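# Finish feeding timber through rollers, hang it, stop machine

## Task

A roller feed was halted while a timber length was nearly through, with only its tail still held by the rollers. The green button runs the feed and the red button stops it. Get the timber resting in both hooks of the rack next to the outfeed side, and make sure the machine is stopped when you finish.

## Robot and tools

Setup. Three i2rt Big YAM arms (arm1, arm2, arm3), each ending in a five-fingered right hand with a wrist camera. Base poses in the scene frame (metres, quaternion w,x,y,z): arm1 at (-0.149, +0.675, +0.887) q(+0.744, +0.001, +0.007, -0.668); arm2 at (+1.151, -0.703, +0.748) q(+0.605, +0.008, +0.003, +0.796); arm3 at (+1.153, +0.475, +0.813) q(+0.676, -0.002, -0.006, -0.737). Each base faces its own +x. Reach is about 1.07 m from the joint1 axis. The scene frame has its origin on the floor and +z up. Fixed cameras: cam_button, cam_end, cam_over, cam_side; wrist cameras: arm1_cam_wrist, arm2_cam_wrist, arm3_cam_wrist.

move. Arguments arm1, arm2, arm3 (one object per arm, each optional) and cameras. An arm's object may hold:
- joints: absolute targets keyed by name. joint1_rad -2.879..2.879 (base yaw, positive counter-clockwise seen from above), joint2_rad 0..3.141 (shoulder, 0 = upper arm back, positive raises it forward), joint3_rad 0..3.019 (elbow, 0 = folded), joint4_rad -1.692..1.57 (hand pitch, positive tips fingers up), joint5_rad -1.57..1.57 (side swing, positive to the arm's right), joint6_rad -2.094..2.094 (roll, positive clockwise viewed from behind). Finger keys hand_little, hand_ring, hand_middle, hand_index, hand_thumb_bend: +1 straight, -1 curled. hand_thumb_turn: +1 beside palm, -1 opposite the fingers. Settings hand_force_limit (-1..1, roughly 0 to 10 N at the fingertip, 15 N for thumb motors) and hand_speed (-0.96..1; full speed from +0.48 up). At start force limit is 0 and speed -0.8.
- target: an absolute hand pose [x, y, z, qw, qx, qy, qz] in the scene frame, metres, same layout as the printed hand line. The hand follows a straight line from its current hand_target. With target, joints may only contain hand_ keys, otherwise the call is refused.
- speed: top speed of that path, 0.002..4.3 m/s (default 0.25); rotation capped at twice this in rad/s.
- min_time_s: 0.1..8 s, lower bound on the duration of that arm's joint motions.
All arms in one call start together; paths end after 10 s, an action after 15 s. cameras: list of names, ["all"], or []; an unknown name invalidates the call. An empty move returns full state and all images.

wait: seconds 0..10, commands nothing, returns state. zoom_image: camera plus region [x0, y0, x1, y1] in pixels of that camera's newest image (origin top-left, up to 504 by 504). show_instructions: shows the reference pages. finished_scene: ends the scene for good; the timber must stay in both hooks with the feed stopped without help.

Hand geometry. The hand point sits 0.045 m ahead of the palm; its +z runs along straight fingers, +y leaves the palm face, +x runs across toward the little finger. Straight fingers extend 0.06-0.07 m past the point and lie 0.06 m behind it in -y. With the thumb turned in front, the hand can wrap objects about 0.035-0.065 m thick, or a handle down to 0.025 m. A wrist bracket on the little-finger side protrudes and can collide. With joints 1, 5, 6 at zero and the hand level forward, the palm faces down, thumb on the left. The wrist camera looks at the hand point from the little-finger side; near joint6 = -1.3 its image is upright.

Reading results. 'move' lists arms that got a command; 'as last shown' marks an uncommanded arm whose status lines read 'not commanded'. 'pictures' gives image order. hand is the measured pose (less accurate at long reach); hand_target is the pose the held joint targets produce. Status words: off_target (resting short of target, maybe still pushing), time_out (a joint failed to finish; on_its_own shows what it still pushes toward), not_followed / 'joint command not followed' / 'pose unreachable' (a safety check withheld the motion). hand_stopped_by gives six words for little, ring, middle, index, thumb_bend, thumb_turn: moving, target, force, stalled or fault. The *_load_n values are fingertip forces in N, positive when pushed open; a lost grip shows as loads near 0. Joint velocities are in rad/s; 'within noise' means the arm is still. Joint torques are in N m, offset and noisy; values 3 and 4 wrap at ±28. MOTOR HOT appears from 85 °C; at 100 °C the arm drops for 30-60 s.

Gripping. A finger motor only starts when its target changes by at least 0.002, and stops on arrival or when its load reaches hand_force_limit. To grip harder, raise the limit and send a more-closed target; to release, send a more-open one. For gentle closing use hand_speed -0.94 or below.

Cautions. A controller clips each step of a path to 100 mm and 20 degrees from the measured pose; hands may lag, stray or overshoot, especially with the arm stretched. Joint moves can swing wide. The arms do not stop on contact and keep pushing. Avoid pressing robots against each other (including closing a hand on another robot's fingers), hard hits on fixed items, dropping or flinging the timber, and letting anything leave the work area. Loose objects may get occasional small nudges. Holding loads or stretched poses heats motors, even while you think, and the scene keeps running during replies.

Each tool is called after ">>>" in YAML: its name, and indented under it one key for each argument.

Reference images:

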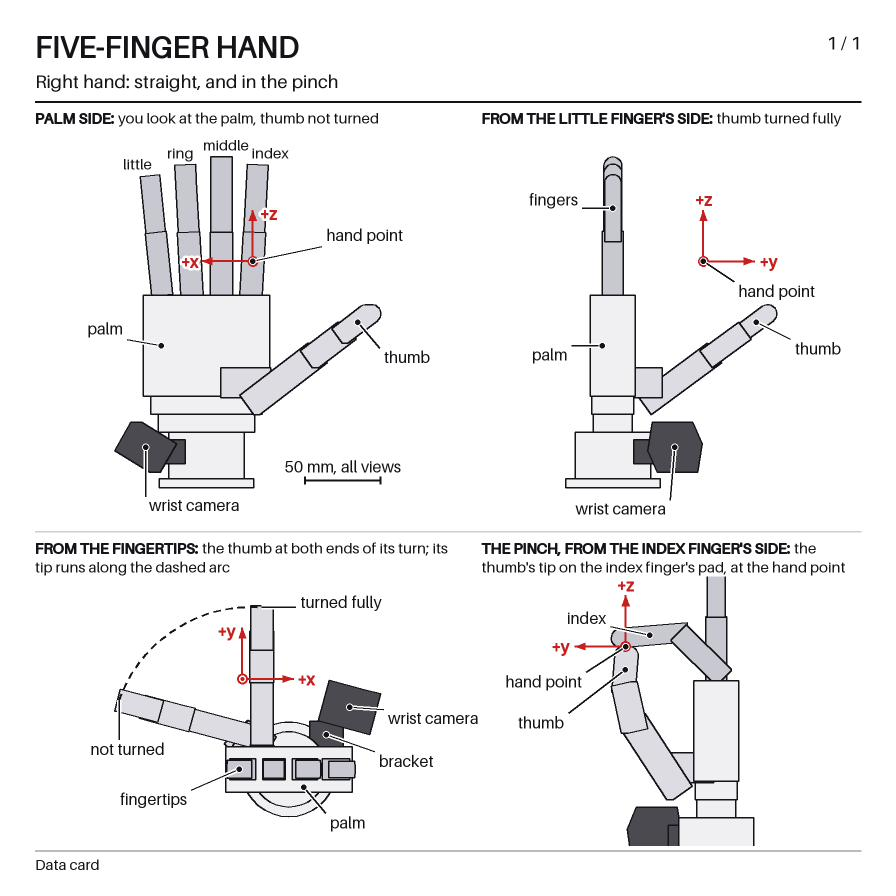

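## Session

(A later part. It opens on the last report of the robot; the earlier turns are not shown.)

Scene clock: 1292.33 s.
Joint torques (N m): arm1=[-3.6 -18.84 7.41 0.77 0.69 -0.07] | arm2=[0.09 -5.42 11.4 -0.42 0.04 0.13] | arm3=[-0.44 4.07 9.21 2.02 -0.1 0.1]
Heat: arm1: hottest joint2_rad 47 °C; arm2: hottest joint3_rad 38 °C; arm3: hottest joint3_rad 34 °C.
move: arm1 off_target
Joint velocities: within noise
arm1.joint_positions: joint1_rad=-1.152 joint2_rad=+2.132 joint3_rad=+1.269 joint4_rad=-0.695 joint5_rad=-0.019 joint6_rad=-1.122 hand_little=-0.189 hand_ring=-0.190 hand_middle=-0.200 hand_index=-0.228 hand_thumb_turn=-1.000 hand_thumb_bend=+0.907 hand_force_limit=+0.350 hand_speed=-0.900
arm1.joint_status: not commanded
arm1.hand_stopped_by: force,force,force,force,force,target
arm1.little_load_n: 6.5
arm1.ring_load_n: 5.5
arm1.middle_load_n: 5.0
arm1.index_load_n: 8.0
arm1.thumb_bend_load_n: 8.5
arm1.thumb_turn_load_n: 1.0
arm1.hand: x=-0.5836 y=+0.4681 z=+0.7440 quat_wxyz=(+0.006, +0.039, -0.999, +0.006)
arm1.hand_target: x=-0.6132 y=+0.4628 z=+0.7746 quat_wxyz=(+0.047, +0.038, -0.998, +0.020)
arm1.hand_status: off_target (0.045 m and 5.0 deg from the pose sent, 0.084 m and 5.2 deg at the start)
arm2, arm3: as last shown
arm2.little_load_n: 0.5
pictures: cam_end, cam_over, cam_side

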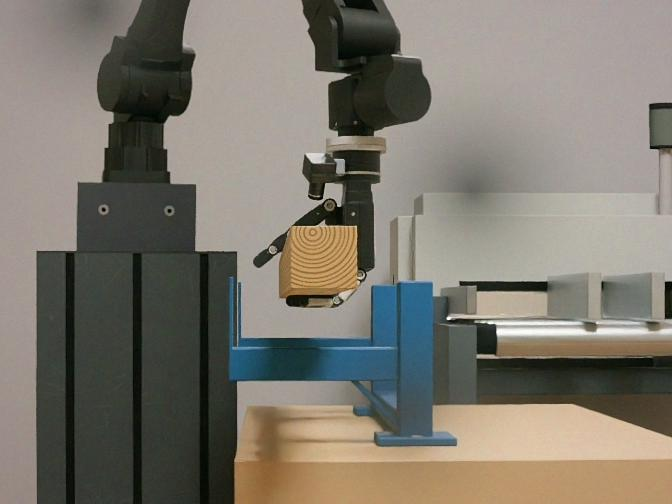

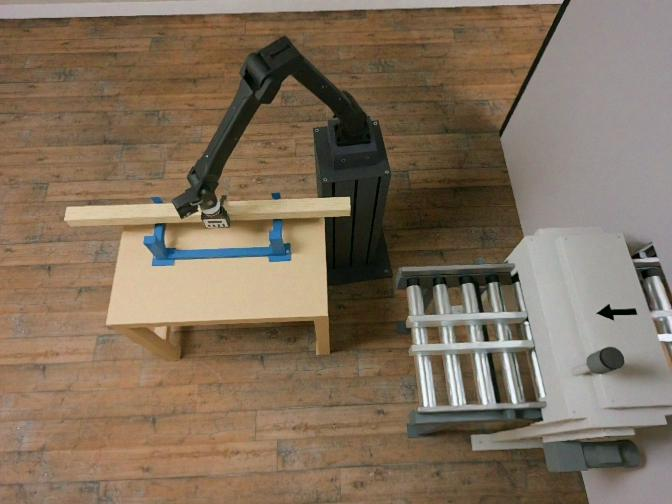

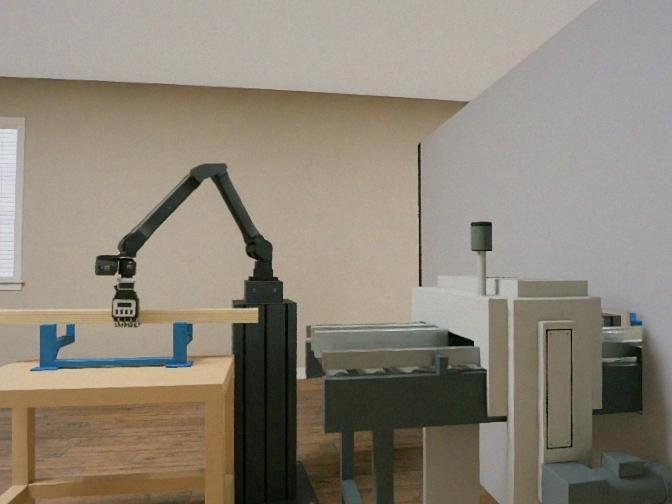

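>>> move:
  arm1: {"target": [-0.615, 0.460, 0.733, -0.047, -0.038, 0.9975, -0.02], "speed": 0.08}
  cameras: ["cam_over", "cam_side", "cam_end"]

>>> zoom_image:
  camera: "cam_end"
  region: [200, 100, 460, 460]

>>> zoom_image:
  camera: "cam_side"
  region: [0, 220, 300, 400]

Scene clock: 1312.63 s.
Joint torques (N m): arm1=[-3.25 -19.43 7.09 0.72 0.7 -0.03] | arm2=[0.44 -5.54 11.38 -0.5 0.02 0.14] | arm3=[-0.44 4.01 9.2 2 -0.09 0.1]
Heat: arm1: hottest joint2_rad 47 °C; arm2: hottest joint3_rad 38 °C; arm3: hottest joint3_rad 34 °C.
move: arm1 off_target
Joint velocities: within noise
arm1.joint_positions: joint1_rad=-1.152 joint2_rad=+2.218 joint3_rad=+1.269 joint4_rad=-0.613 joint5_rad=-0.019 joint6_rad=-1.122 hand_little=-0.189 hand_ring=-0.190 hand_middle=-0.200 hand_index=-0.228 hand_thumb_turn=-1.000 hand_thumb_bend=+0.907 hand_force_limit=+0.350 hand_speed=-0.900
arm1.joint_status: not commanded
arm1.hand_stopped_by: force,force,force,force,force,target
arm1.little_load_n: 6.0
arm1.ring_load_n: 5.5
arm1.middle_load_n: 5.0
arm1.index_load_n: 8.0
arm1.thumb_bend_load_n: 8.5
arm1.thumb_turn_load_n: 1.5
arm1.hand: x=-0.5809 y=+0.4703 z=+0.7007 quat_wxyz=(+0.004, +0.039, -0.999, +0.005)
arm1.hand_target: x=-0.6138 y=+0.4605 z=+0.7333 quat_wxyz=(+0.048, +0.038, -0.998, +0.020)
arm1.hand_status: off_target (0.048 m and 5.3 deg from the pose sent, 0.034 m and 5.0 deg at the start)
arm2, arm3: as last shown
arm2.little_load_n: 0.0
pictures: cam_end, cam_over, cam_side

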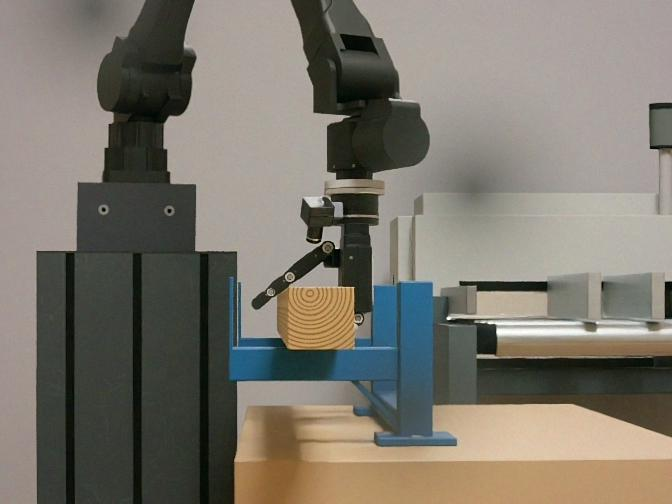

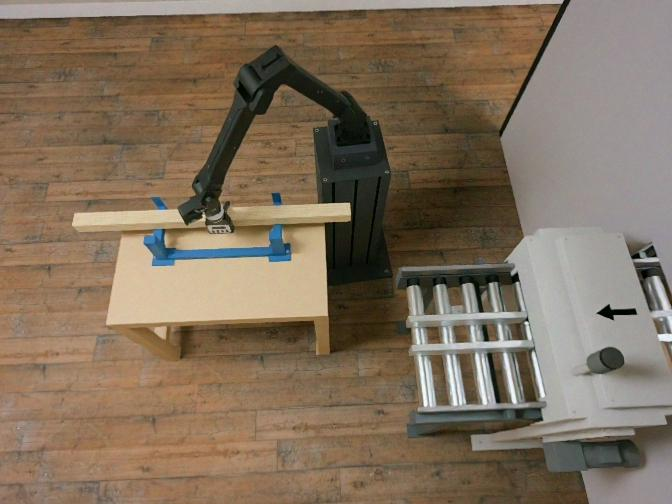

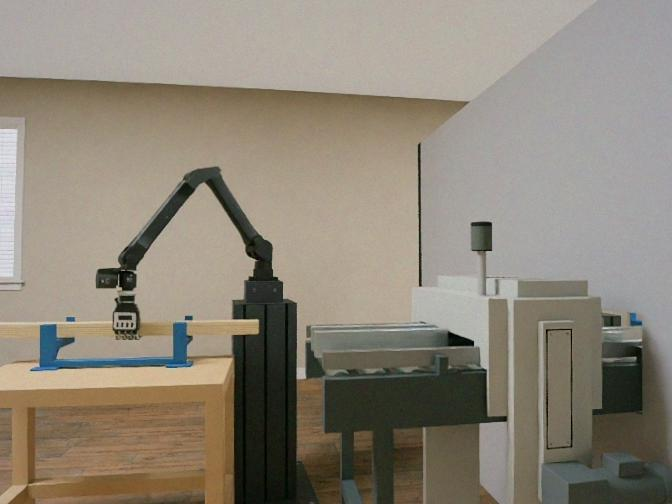

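Scaled by 1.400 from the camera's image (finer frame: 960x720).

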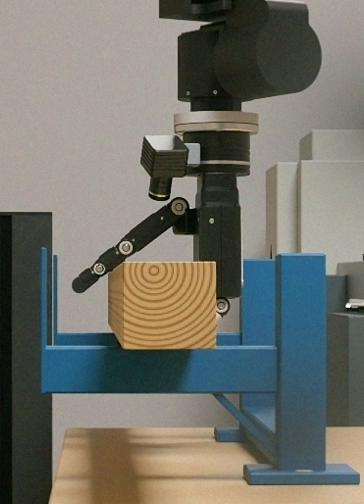

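Scaled by 1.680 from the camera's image (finer frame: 960x720).

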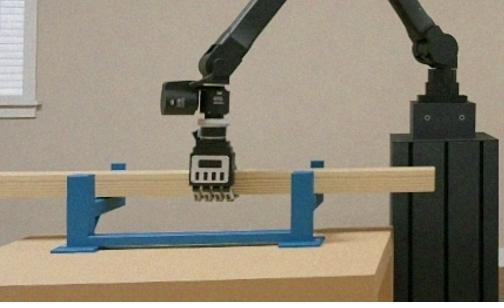

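>>> move:
  arm1: {"target": [-0.615, 0.460, 0.716, -0.047, -0.038, 0.9975, -0.02], "speed": 0.06}
  cameras: ["cam_side", "cam_end"]

>>> zoom_image:
  camera: "cam_end"
  region: [220, 200, 450, 460]

>>> zoom_image:
  camera: "cam_side"
  region: [0, 280, 280, 400]

Scene clock: 1318.73 s.
Joint torques (N m): arm1=[-3.25 -17.55 7.46 1.1 0.69 -0.03] | arm2=[0.26 -5.54 11.4 -0.5 0.02 0.15] | arm3=[-0.38 4.07 9.21 2.02 -0.1 0.1]
Heat: arm1: hottest joint2_rad 46 °C; arm2: hottest joint3_rad 38 °C; arm3: hottest joint3_rad 34 °C.
move: arm1 off_target
Joint velocities: within noise
arm1.joint_positions: joint1_rad=-1.152 joint2_rad=+2.228 joint3_rad=+1.269 joint4_rad=-0.594 joint5_rad=-0.019 joint6_rad=-1.124 hand_little=-0.189 hand_ring=-0.190 hand_middle=-0.200 hand_index=-0.228 hand_thumb_turn=-1.000 hand_thumb_bend=+0.907 hand_force_limit=+0.350 hand_speed=-0.900
arm1.joint_status: not commanded
arm1.hand_stopped_by: force,force,force,force,force,target
arm1.little_load_n: 7.5
arm1.ring_load_n: 5.5
arm1.middle_load_n: 4.0
arm1.index_load_n: 6.0
arm1.thumb_bend_load_n: 10.0
arm1.thumb_turn_load_n: 0.0
arm1.hand: x=-0.5831 y=+0.4692 z=+0.6956 quat_wxyz=(+0.009, +0.040, -0.999, +0.007)
arm1.hand_target: x=-0.6144 y=+0.4602 z=+0.7165 quat_wxyz=(+0.047, +0.039, -0.998, +0.020)
arm1.hand_status: off_target (0.039 m and 4.6 deg from the pose sent, 0.039 m and 5.3 deg at the start)
arm2, arm3: as last shown
arm3.little_load_n: 0.5
pictures: cam_end, cam_side

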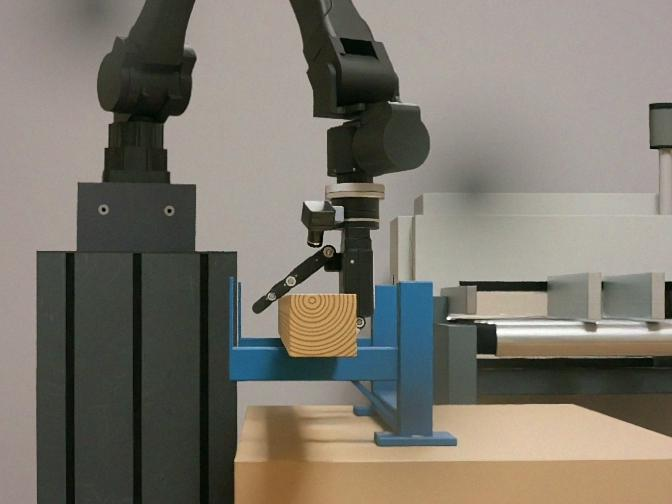

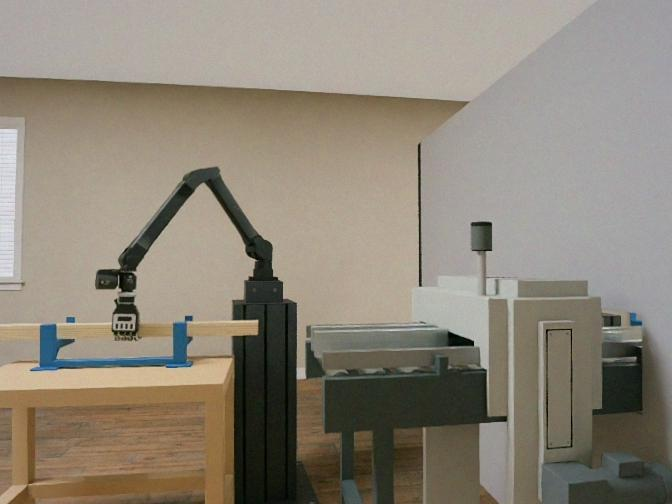

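Scaled by 1.938 from the camera's image (finer frame: 960x720).

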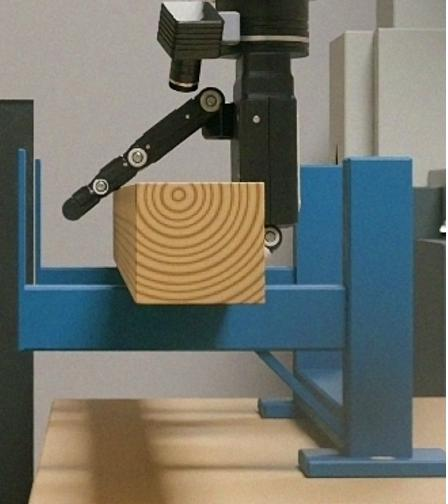

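Scaled by 1.800 from the camera's image (finer frame: 960x720).

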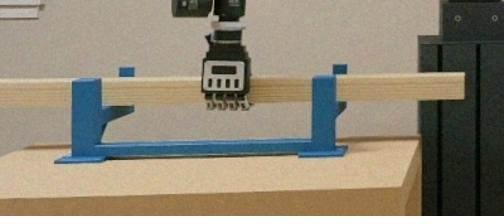

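>>> move:
  arm1: {"target": [-0.615, 0.460, 0.700, -0.047, -0.038, 0.9975, -0.02], "speed": 0.06}
  cameras: ["cam_side", "cam_end"]

>>> zoom_image:
  camera: "cam_end"
  region: [220, 200, 450, 460]

>>> zoom_image:
  camera: "cam_side"
  region: [0, 280, 280, 400]

Scene clock: 1326.17 s.
Joint torques (N m): arm1=[-3.14 -15.27 7.77 2.03 0.69 -0.01] | arm2=[0.09 -5.36 11.49 -0.51 0.04 0.15] | arm3=[-0.32 4.01 9.21 2.02 -0.1 0.1]
Heat: arm1: hottest joint2_rad 45 °C; arm2: hottest joint3_rad 38 °C; arm3: hottest joint3_rad 34 °C.
move: arm1 off_target
Joint velocities: within noise
arm1.joint_positions: joint1_rad=-1.152 joint2_rad=+2.229 joint3_rad=+1.269 joint4_rad=-0.592 joint5_rad=-0.019 joint6_rad=-1.124 hand_little=-0.189 hand_ring=-0.190 hand_middle=-0.200 hand_index=-0.228 hand_thumb_turn=-1.000 hand_thumb_bend=+0.907 hand_force_limit=+0.350 hand_speed=-0.900
arm1.joint_status: not commanded
arm1.hand_stopped_by: force,force,force,force,force,target
arm1.little_load_n: 6.5
arm1.ring_load_n: 4.5
arm1.middle_load_n: 3.0
arm1.index_load_n: 5.5
arm1.thumb_bend_load_n: 10.0
arm1.thumb_turn_load_n: 0.0
arm1.hand: x=-0.5830 y=+0.4693 z=+0.6948 quat_wxyz=(+0.009, +0.040, -0.999, +0.007)
arm1.hand_target: x=-0.6141 y=+0.4603 z=+0.7013 quat_wxyz=(+0.047, +0.038, -0.998, +0.020)
arm1.hand_status: off_target (0.034 m and 4.6 deg from the pose sent, 0.033 m and 4.6 deg at the start)
arm2: as last shown
arm2.thumb_bend_load_n: -0.5
arm3.joint_positions: joint1_rad=+0.338 joint2_rad=+0.617 joint3_rad=+1.359 joint4_rad=-1.217 joint5_rad=-0.294 joint6_rad=-1.420 hand_little=+1.000 hand_ring=+1.000 hand_middle=+1.000 hand_index=+1.000 hand_thumb_turn=+1.000 hand_thumb_bend=+1.000 hand_force_limit=+0.000 hand_speed=-0.800
arm3.joint_status: not commanded
arm3.hand_stopped_by: target,target,target,target,target,target
arm3.little_load_n: 0.0
arm3.ring_load_n: 0.0
arm3.middle_load_n: 0.0
arm3.index_load_n: 0.0
arm3.thumb_bend_load_n: 0.0
arm3.thumb_turn_load_n: 0.0
arm3.hand: x=+1.2181 y=+0.2291 z=+1.3180 quat_wxyz=(+0.183, +0.675, -0.507, +0.504)
arm3.hand_target: x=+1.2177 y=+0.2304 z=+1.3298 quat_wxyz=(+0.190, +0.671, -0.501, +0.512)
arm3.hand_status: not commanded
pictures: cam_end, cam_side

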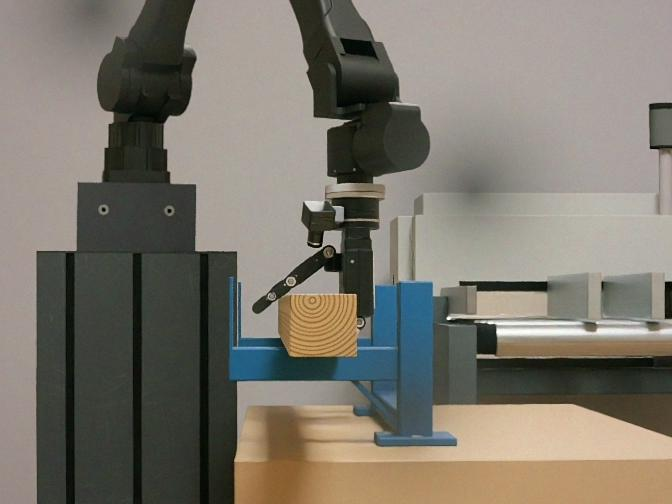

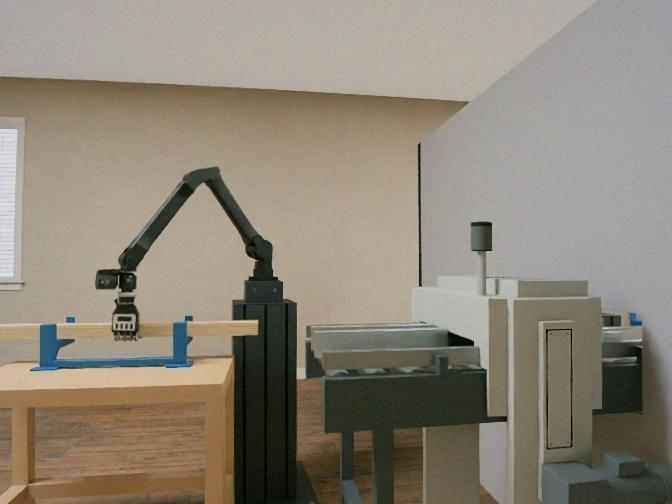

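Scaled by 1.938 from the camera's image (finer frame: 960x720).

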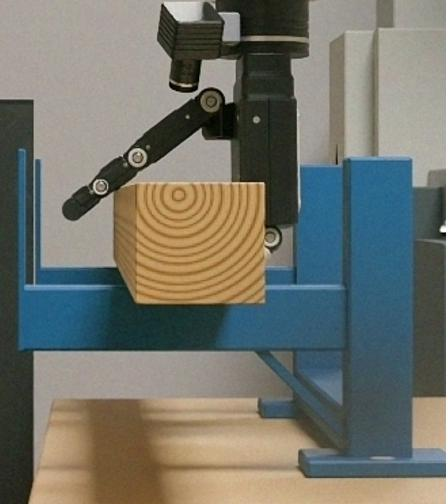

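Scaled by 1.800 from the camera's image (finer frame: 960x720).

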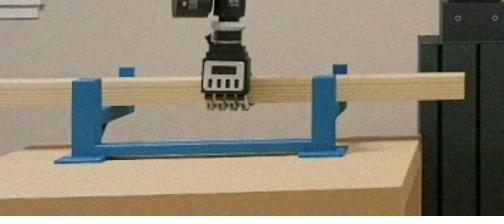

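>>> move:
  arm1: {"joints": {"hand_thumb_bend": 1.0, "hand_speed": -0.93}}

>>> move:
  arm1: {"joints": {"hand_little": 0.0, "hand_ring": 0.0, "hand_middle": 0.0, "hand_index": 0.0, "hand_speed": -0.9}}
  cameras: ["cam_side", "cam_end"]

>>> zoom_image:
  camera: "cam_end"
  region: [220, 200, 450, 460]

>>> zoom_image:
  camera: "cam_side"
  region: [0, 280, 280, 400]

Scene clock: 1335.80 s.
Joint torques (N m): arm1=[-3.19 -15.38 7.8 1.76 0.64 -0.01] | arm2=[0.26 -5.42 11.44 -0.51 0.01 0.15] | arm3=[-0.38 4.07 9.21 2 -0.1 0.11]
Heat: arm1: hottest joint2_rad 45 °C; arm2: hottest joint3_rad 38 °C; arm3: hottest joint3_rad 34 °C.
move: arm1 done
Joint velocities: within noise
arm1.joint_positions: joint1_rad=-1.152 joint2_rad=+2.231 joint3_rad=+1.269 joint4_rad=-0.584 joint5_rad=-0.019 joint6_rad=-1.122 hand_little=-0.189 hand_ring=-0.190 hand_middle=-0.201 hand_index=-0.228 hand_thumb_turn=-1.000 hand_thumb_bend=+1.000 hand_force_limit=+0.350 hand_speed=-0.930
arm1.joint_status: all done
arm1.hand_stopped_by: force,force,force,force,target,target
arm1.little_load_n: 5.0
arm1.ring_load_n: 3.0
arm1.middle_load_n: 1.5
arm1.index_load_n: 3.0
arm1.thumb_bend_load_n: 0.5
arm1.thumb_turn_load_n: -0.5
arm1.hand: x=-0.5843 y=+0.4685 z=+0.6937 quat_wxyz=(+0.011, +0.039, -0.999, +0.009)
arm1.hand_target: x=-0.6139 y=+0.4600 z=+0.7010 quat_wxyz=(+0.047, +0.037, -0.998, +0.020)
arm1.hand_status: not commanded
arm2, arm3: as last shown
arm2.thumb_turn_load_n: 0.5
pictures: none

Scene clock: 1337.10 s.
Joint torques (N m): arm1=[-3.19 -15.44 7.87 1.01 0.2 -0.01] | arm2=[0.26 -5.66 11.41 -0.58 0.01 0.15] | arm3=[-0.38 4.07 9.21 2 -0.1 0.1]
Heat: arm1: hottest joint2_rad 45 °C; arm2: hottest joint3_rad 38 °C; arm3: hottest joint3_rad 34 °C.
move: arm1 done
Joint velocities: within noise
arm1.joint_positions: joint1_rad=-1.152 joint2_rad=+2.231 joint3_rad=+1.269 joint4_rad=-0.563 joint5_rad=+0.000 joint6_rad=-1.122 hand_little=+0.000 hand_ring=+0.000 hand_middle=+0.000 hand_index=+0.000 hand_thumb_turn=-1.000 hand_thumb_bend=+1.000 hand_force_limit=+0.350 hand_speed=-0.900
arm1.joint_status: all done
arm1.hand_stopped_by: target,target,target,target,target,target
arm1.little_load_n: 0.0
arm1.ring_load_n: 0.0
arm1.middle_load_n: 0.0
arm1.index_load_n: 0.5
arm1.thumb_bend_load_n: 0.0
arm1.thumb_turn_load_n: 0.5
arm1.hand: x=-0.5911 y=+0.4686 z=+0.6935 quat_wxyz=(+0.025, +0.039, -0.999, +0.006)
arm1.hand_target: x=-0.6145 y=+0.4613 z=+0.7014 quat_wxyz=(+0.048, +0.037, -0.998, +0.017)
arm1.hand_status: not commanded
arm2, arm3: as last shown
arm2.thumb_bend_load_n: 0.0
arm2.thumb_turn_load_n: 0.0
arm3.little_load_n: -0.5
pictures: cam_end, cam_side

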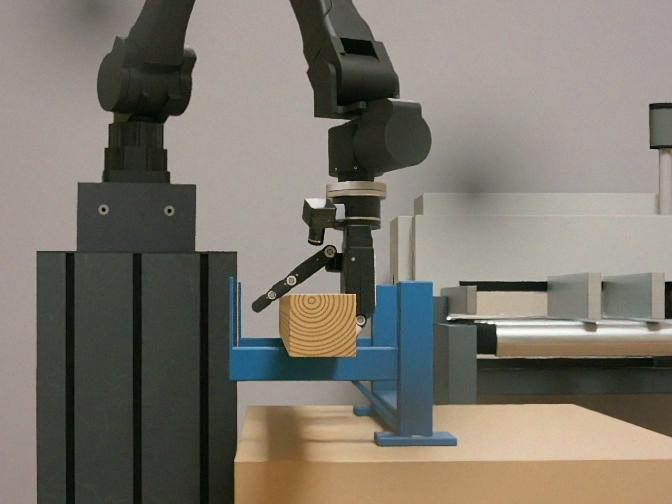

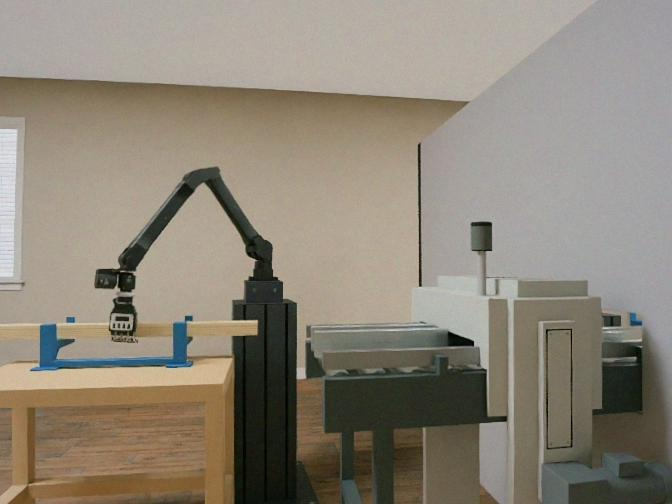

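Scaled by 1.938 from the camera's image (finer frame: 960x720).

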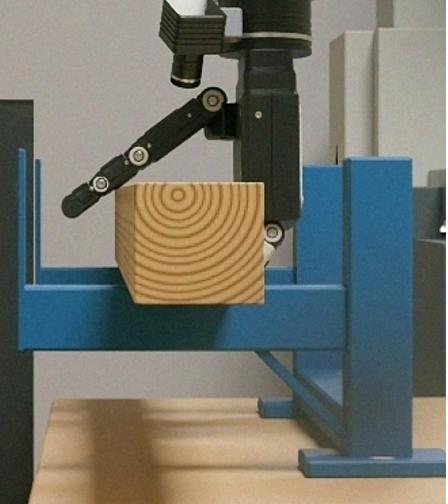

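Scaled by 1.800 from the camera's image (finer frame: 960x720).

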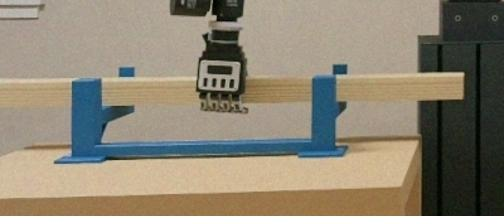

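>>> move:
  arm1: {"joints": {"hand_little": 0.75, "hand_ring": 0.75, "hand_middle": 0.75, "hand_index": 0.75, "hand_speed": -0.8}}

>>> move:
  arm1: {"target": [-0.60, 0.466, 0.742, -0.03, -0.036, 0.9985, -0.01], "speed": 0.05}
  cameras: ["cam_side", "cam_end", "arm1_cam_wrist"]

>>> zoom_image:
  camera: "cam_end"
  region: [220, 200, 450, 460]

>>> zoom_image:
  camera: "cam_side"
  region: [0, 280, 280, 400]

Scene clock: 1356.63 s.
Joint torques (N m): arm1=[-3.25 -15.44 7.87 1.02 0.19 -0.01] | arm2=[0.32 -5.48 11.47 -0.53 0.03 0.14] | arm3=[-0.44 4.07 9.2 2 -0.1 0.1]
Heat: arm1: hottest joint2_rad 44 °C; arm2: hottest joint3_rad 38 °C; arm3: hottest joint3_rad 34 °C.
move: arm1 done
Joint velocities: within noise
arm1.joint_positions: joint1_rad=-1.152 joint2_rad=+2.231 joint3_rad=+1.269 joint4_rad=-0.563 joint5_rad=+0.000 joint6_rad=-1.122 hand_little=+0.750 hand_ring=+0.750 hand_middle=+0.750 hand_index=+0.750 hand_thumb_turn=-1.000 hand_thumb_bend=+1.000 hand_force_limit=+0.350 hand_speed=-0.800
arm1.joint_status: all done
arm1.hand_stopped_by: target,target,target,target,target,target
arm1.little_load_n: 0.0
arm1.ring_load_n: 0.0
arm1.middle_load_n: 0.0
arm1.index_load_n: 0.0
arm1.thumb_bend_load_n: 0.0
arm1.thumb_turn_load_n: 0.5
arm1.hand: x=-0.5911 y=+0.4686 z=+0.6935 quat_wxyz=(+0.025, +0.039, -0.999, +0.006)
arm1.hand_target: x=-0.6145 y=+0.4613 z=+0.7014 quat_wxyz=(+0.048, +0.037, -0.998, +0.017)
arm1.hand_status: not commanded
arm2, arm3: as last shown
arm3.little_load_n: 0.0
pictures: none

Scene clock: 1358.07 s.
Joint torques (N m): arm1=[-2.9 -15.79 6.6 0.1 0.04 0.04] | arm2=[0.32 -5.6 11.49 -0.5 0.03 0.13] | arm3=[-0.38 4.13 9.22 1.99 -0.1 0.1]
Heat: arm1: hottest joint2_rad 44 °C; arm2: hottest joint3_rad 38 °C; arm3: hottest joint3_rad 34 °C.
move: arm1 off_target
Joint velocities: within noise
arm1.joint_positions: joint1_rad=-1.152 joint2_rad=+2.152 joint3_rad=+1.269 joint4_rad=-0.644 joint5_rad=-0.008 joint6_rad=-1.122 hand_little=+0.750 hand_ring=+0.750 hand_middle=+0.750 hand_index=+0.750 hand_thumb_turn=-1.000 hand_thumb_bend=+1.000 hand_force_limit=+0.350 hand_speed=-0.800
arm1.joint_status: not commanded
arm1.hand_stopped_by: target,target,target,target,target,target
arm1.little_load_n: 0.0
arm1.ring_load_n: 0.0
arm1.middle_load_n: 0.0
arm1.index_load_n: 0.0
arm1.thumb_bend_load_n: 0.0
arm1.thumb_turn_load_n: 0.0
arm1.hand: x=-0.5917 y=+0.4659 z=+0.7329 quat_wxyz=(+0.022, +0.039, -0.999, +0.008)
arm1.hand_target: x=-0.5996 y=+0.4646 z=+0.7416 quat_wxyz=(+0.028, +0.036, -0.999, +0.013)
arm1.hand_status: off_target (0.012 m and 1.0 deg from the pose sent, 0.049 m and 0.8 deg at the start)
arm2.joint_positions: joint1_rad=+0.032 joint2_rad=+1.165 joint3_rad=+1.013 joint4_rad=-1.470 joint5_rad=+0.018 joint6_rad=+0.302 hand_little=-1.000 hand_ring=-1.000 hand_middle=-1.000 hand_index=+1.000 hand_thumb_turn=+1.000 hand_thumb_bend=+1.000 hand_force_limit=+0.000 hand_speed=-0.800
arm2.joint_status: not commanded
arm2.hand_stopped_by: target,target,target,target,target,target
arm2.little_load_n: 0.0
arm2.ring_load_n: 0.0
arm2.middle_load_n: 0.0
arm2.index_load_n: 0.0
arm2.thumb_bend_load_n: 0.0
arm2.thumb_turn_load_n: 0.0
arm2.hand: x=+1.0378 y=-0.4772 z=+0.9325 quat_wxyz=(+0.019, +1.000, +0.001, +0.008)
arm2.hand_target: x=+1.0312 y=-0.4654 z=+0.9486 quat_wxyz=(-0.001, +1.000, +0.000, +0.003)
arm2.hand_status: not commanded
arm3: as last shown
arm3.ring_load_n: 0.5
pictures: arm1_cam_wrist, cam_end, cam_side

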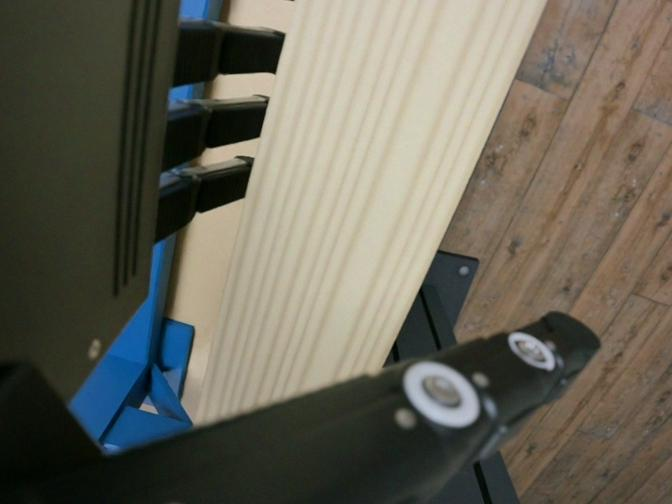

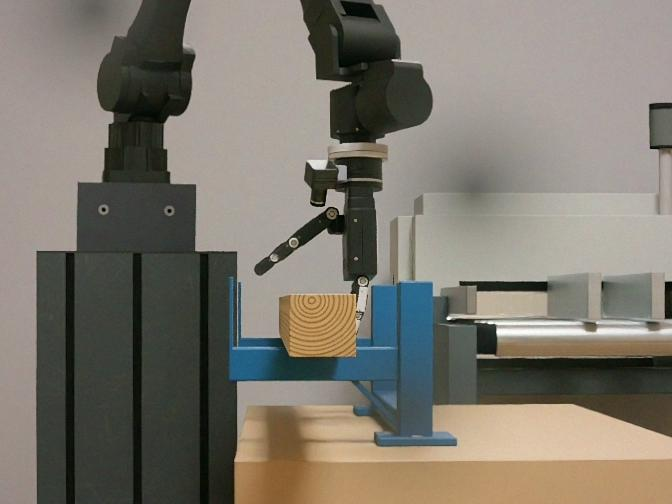

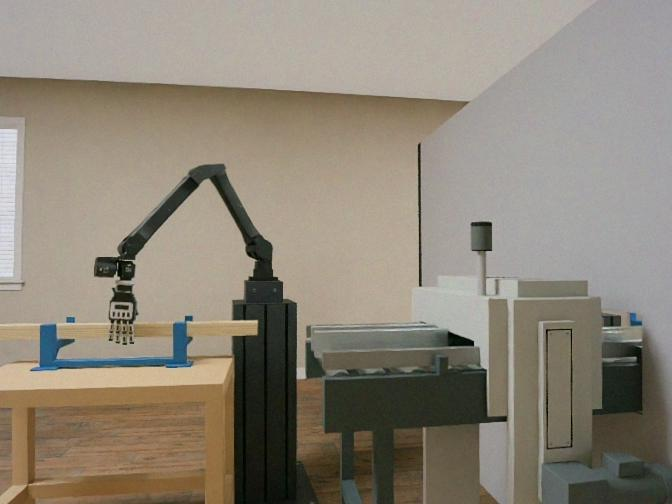

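Scaled by 1.938 from the camera's image (finer frame: 960x720).

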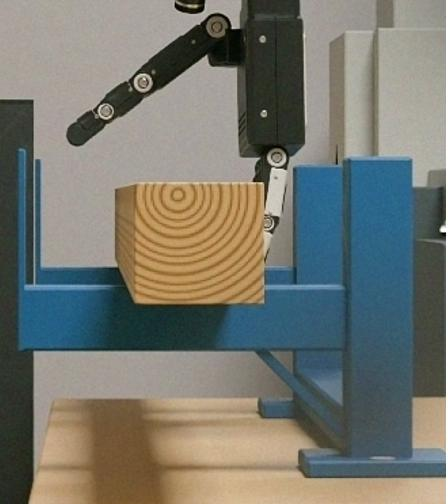

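Scaled by 1.800 from the camera's image (finer frame: 960x720).

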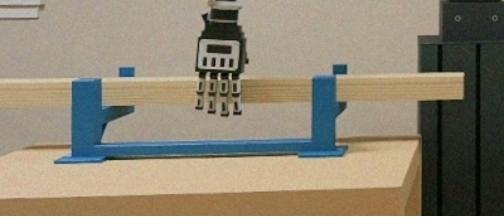

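Clear. Straighten the fingers and retreat upward, also moving slightly away.

>>> move:
  arm1: {"joints": {"hand_little": 1.0, "hand_ring": 1.0, "hand_middle": 1.0, "hand_index": 1.0}}

>>> move:
  arm1: {"target": [-0.60, 0.462, 0.93, -0.01, -0.03, 0.9995, 0], "speed": 0.12}
  cameras: ["cam_side", "cam_end", "cam_over", "cam_button", "arm1_cam_wrist"]

>>> zoom_image:
  camera: "cam_end"
  region: [220, 200, 450, 460]

>>> zoom_image:
  camera: "cam_over"
  region: [50, 160, 400, 300]

Scene clock: 1366.70 s.
Joint torques (N m): arm1=[-2.9 -15.85 6.61 0.12 0.05 0.04] | arm2=[0.15 -5.54 11.51 -0.51 0.03 0.15] | arm3=[-0.44 4.07 9.22 2.02 -0.1 0.1]
Heat: arm1: hottest joint2_rad 43 °C; arm2: hottest joint3_rad 38 °C; arm3: hottest joint3_rad 34 °C.
move: arm1 done
Joint velocities: within noise
arm1.joint_positions: joint1_rad=-1.152 joint2_rad=+2.152 joint3_rad=+1.269 joint4_rad=-0.644 joint5_rad=-0.008 joint6_rad=-1.122 hand_little=+1.000 hand_ring=+1.000 hand_middle=+1.000 hand_index=+1.000 hand_thumb_turn=-1.000 hand_thumb_bend=+1.000 hand_force_limit=+0.350 hand_speed=-0.800
arm1.joint_status: all done
arm1.hand_stopped_by: target,target,target,target,target,target
arm1.little_load_n: 0.0
arm1.ring_load_n: 0.0
arm1.middle_load_n: 0.0
arm1.index_load_n: 0.0
arm1.thumb_bend_load_n: 0.0
arm1.thumb_turn_load_n: 0.0
arm1.hand: x=-0.5917 y=+0.4659 z=+0.7329 quat_wxyz=(+0.022, +0.039, -0.999, +0.008)
arm1.hand_target: x=-0.5997 y=+0.4646 z=+0.7417 quat_wxyz=(+0.028, +0.036, -0.999, +0.013)
arm1.hand_status: not commanded
arm2, arm3: as last shown
arm3.ring_load_n: 0.0
pictures: none

Scene clock: 1369.03 s.
Joint torques (N m): arm1=[-2.84 -14.27 10.71 0.01 0.28 0.13] | arm2=[0.21 -5.3 11.49 -0.51 0.01 0.13] | arm3=[-0.38 4.01 9.2 1.99 -0.1 0.1]
Heat: arm1: hottest joint2_rad 43 °C; arm2: hottest joint3_rad 38 °C; arm3: hottest joint3_rad 34 °C.
move: arm1 off_target
Joint velocities: within noise
arm1.joint_positions: joint1_rad=-1.152 joint2_rad=+1.889 joint3_rad=+1.409 joint4_rad=-1.112 joint5_rad=-0.006 joint6_rad=-1.122 hand_little=+1.000 hand_ring=+1.000 hand_middle=+1.000 hand_index=+1.000 hand_thumb_turn=-1.000 hand_thumb_bend=+1.000 hand_force_limit=+0.350 hand_speed=-0.800
arm1.joint_status: not commanded
arm1.hand_stopped_by: target,target,target,target,target,target
arm1.little_load_n: 0.0
arm1.ring_load_n: 0.0
arm1.middle_load_n: 0.0
arm1.index_load_n: 0.0
arm1.thumb_bend_load_n: 0.0
arm1.thumb_turn_load_n: 0.0
arm1.hand: x=-0.5876 y=+0.4657 z=+0.9146 quat_wxyz=(-0.006, +0.039, -0.999, -0.008)
arm1.hand_target: x=-0.6016 y=+0.4614 z=+0.9291 quat_wxyz=(+0.010, +0.031, -0.999, +0.000)
arm1.hand_status: off_target (0.020 m and 2.3 deg from the pose sent, 0.197 m and 2.0 deg at the start)
arm2, arm3: as last shown
pictures: arm1_cam_wrist, cam_button, cam_end, cam_over, cam_side

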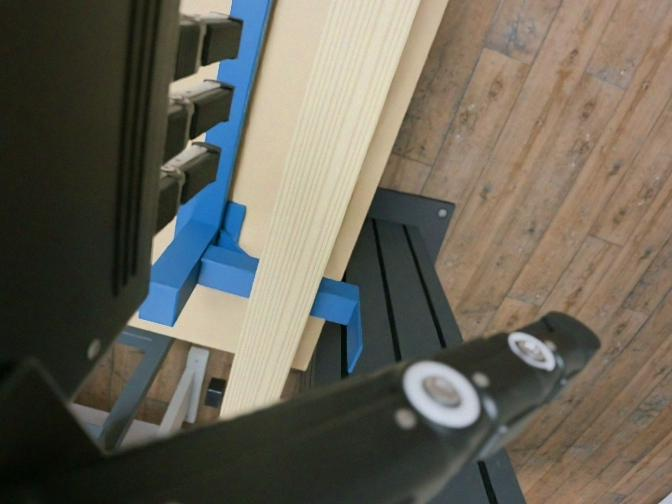

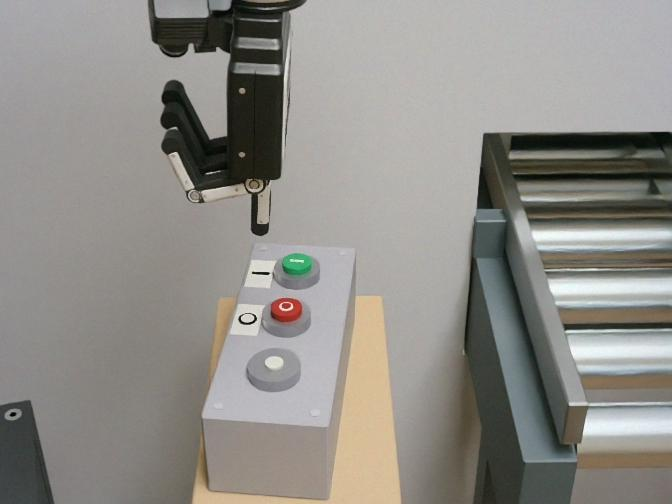

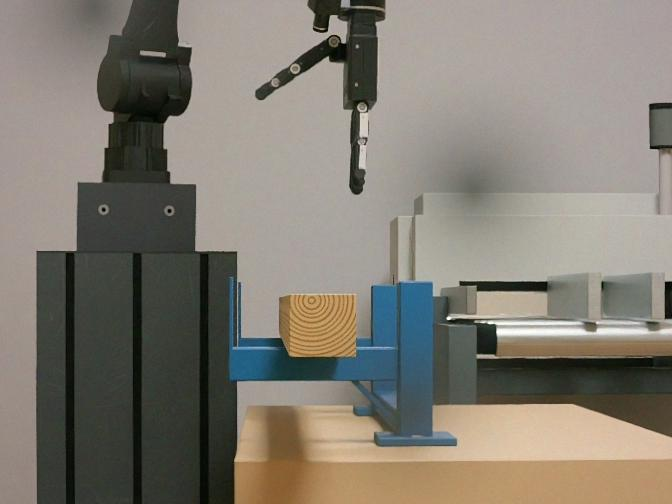

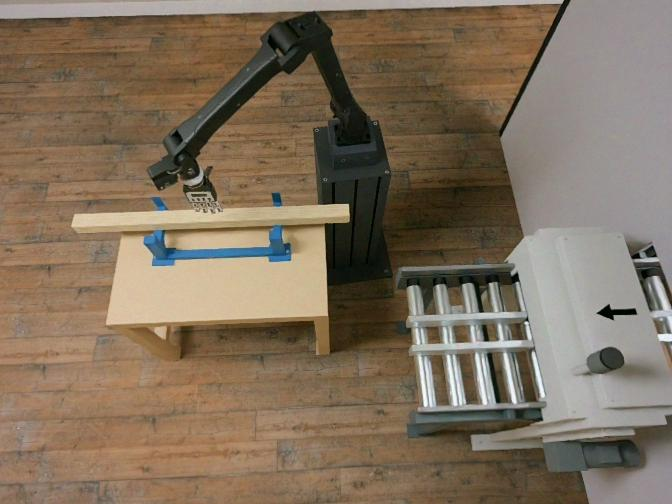

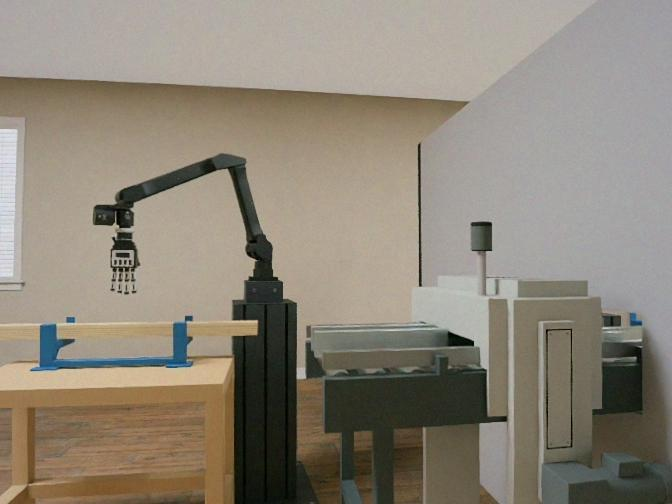

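Scaled by 1.938 from the camera's image (finer frame: 960x720).

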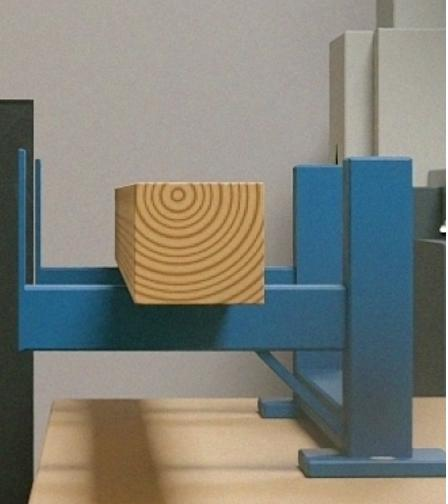

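Scaled by 1.440 from the camera's image (finer frame: 960x720).

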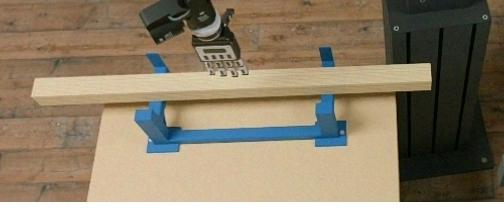

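>>> finished_scene:

The scene is finished: the task was done.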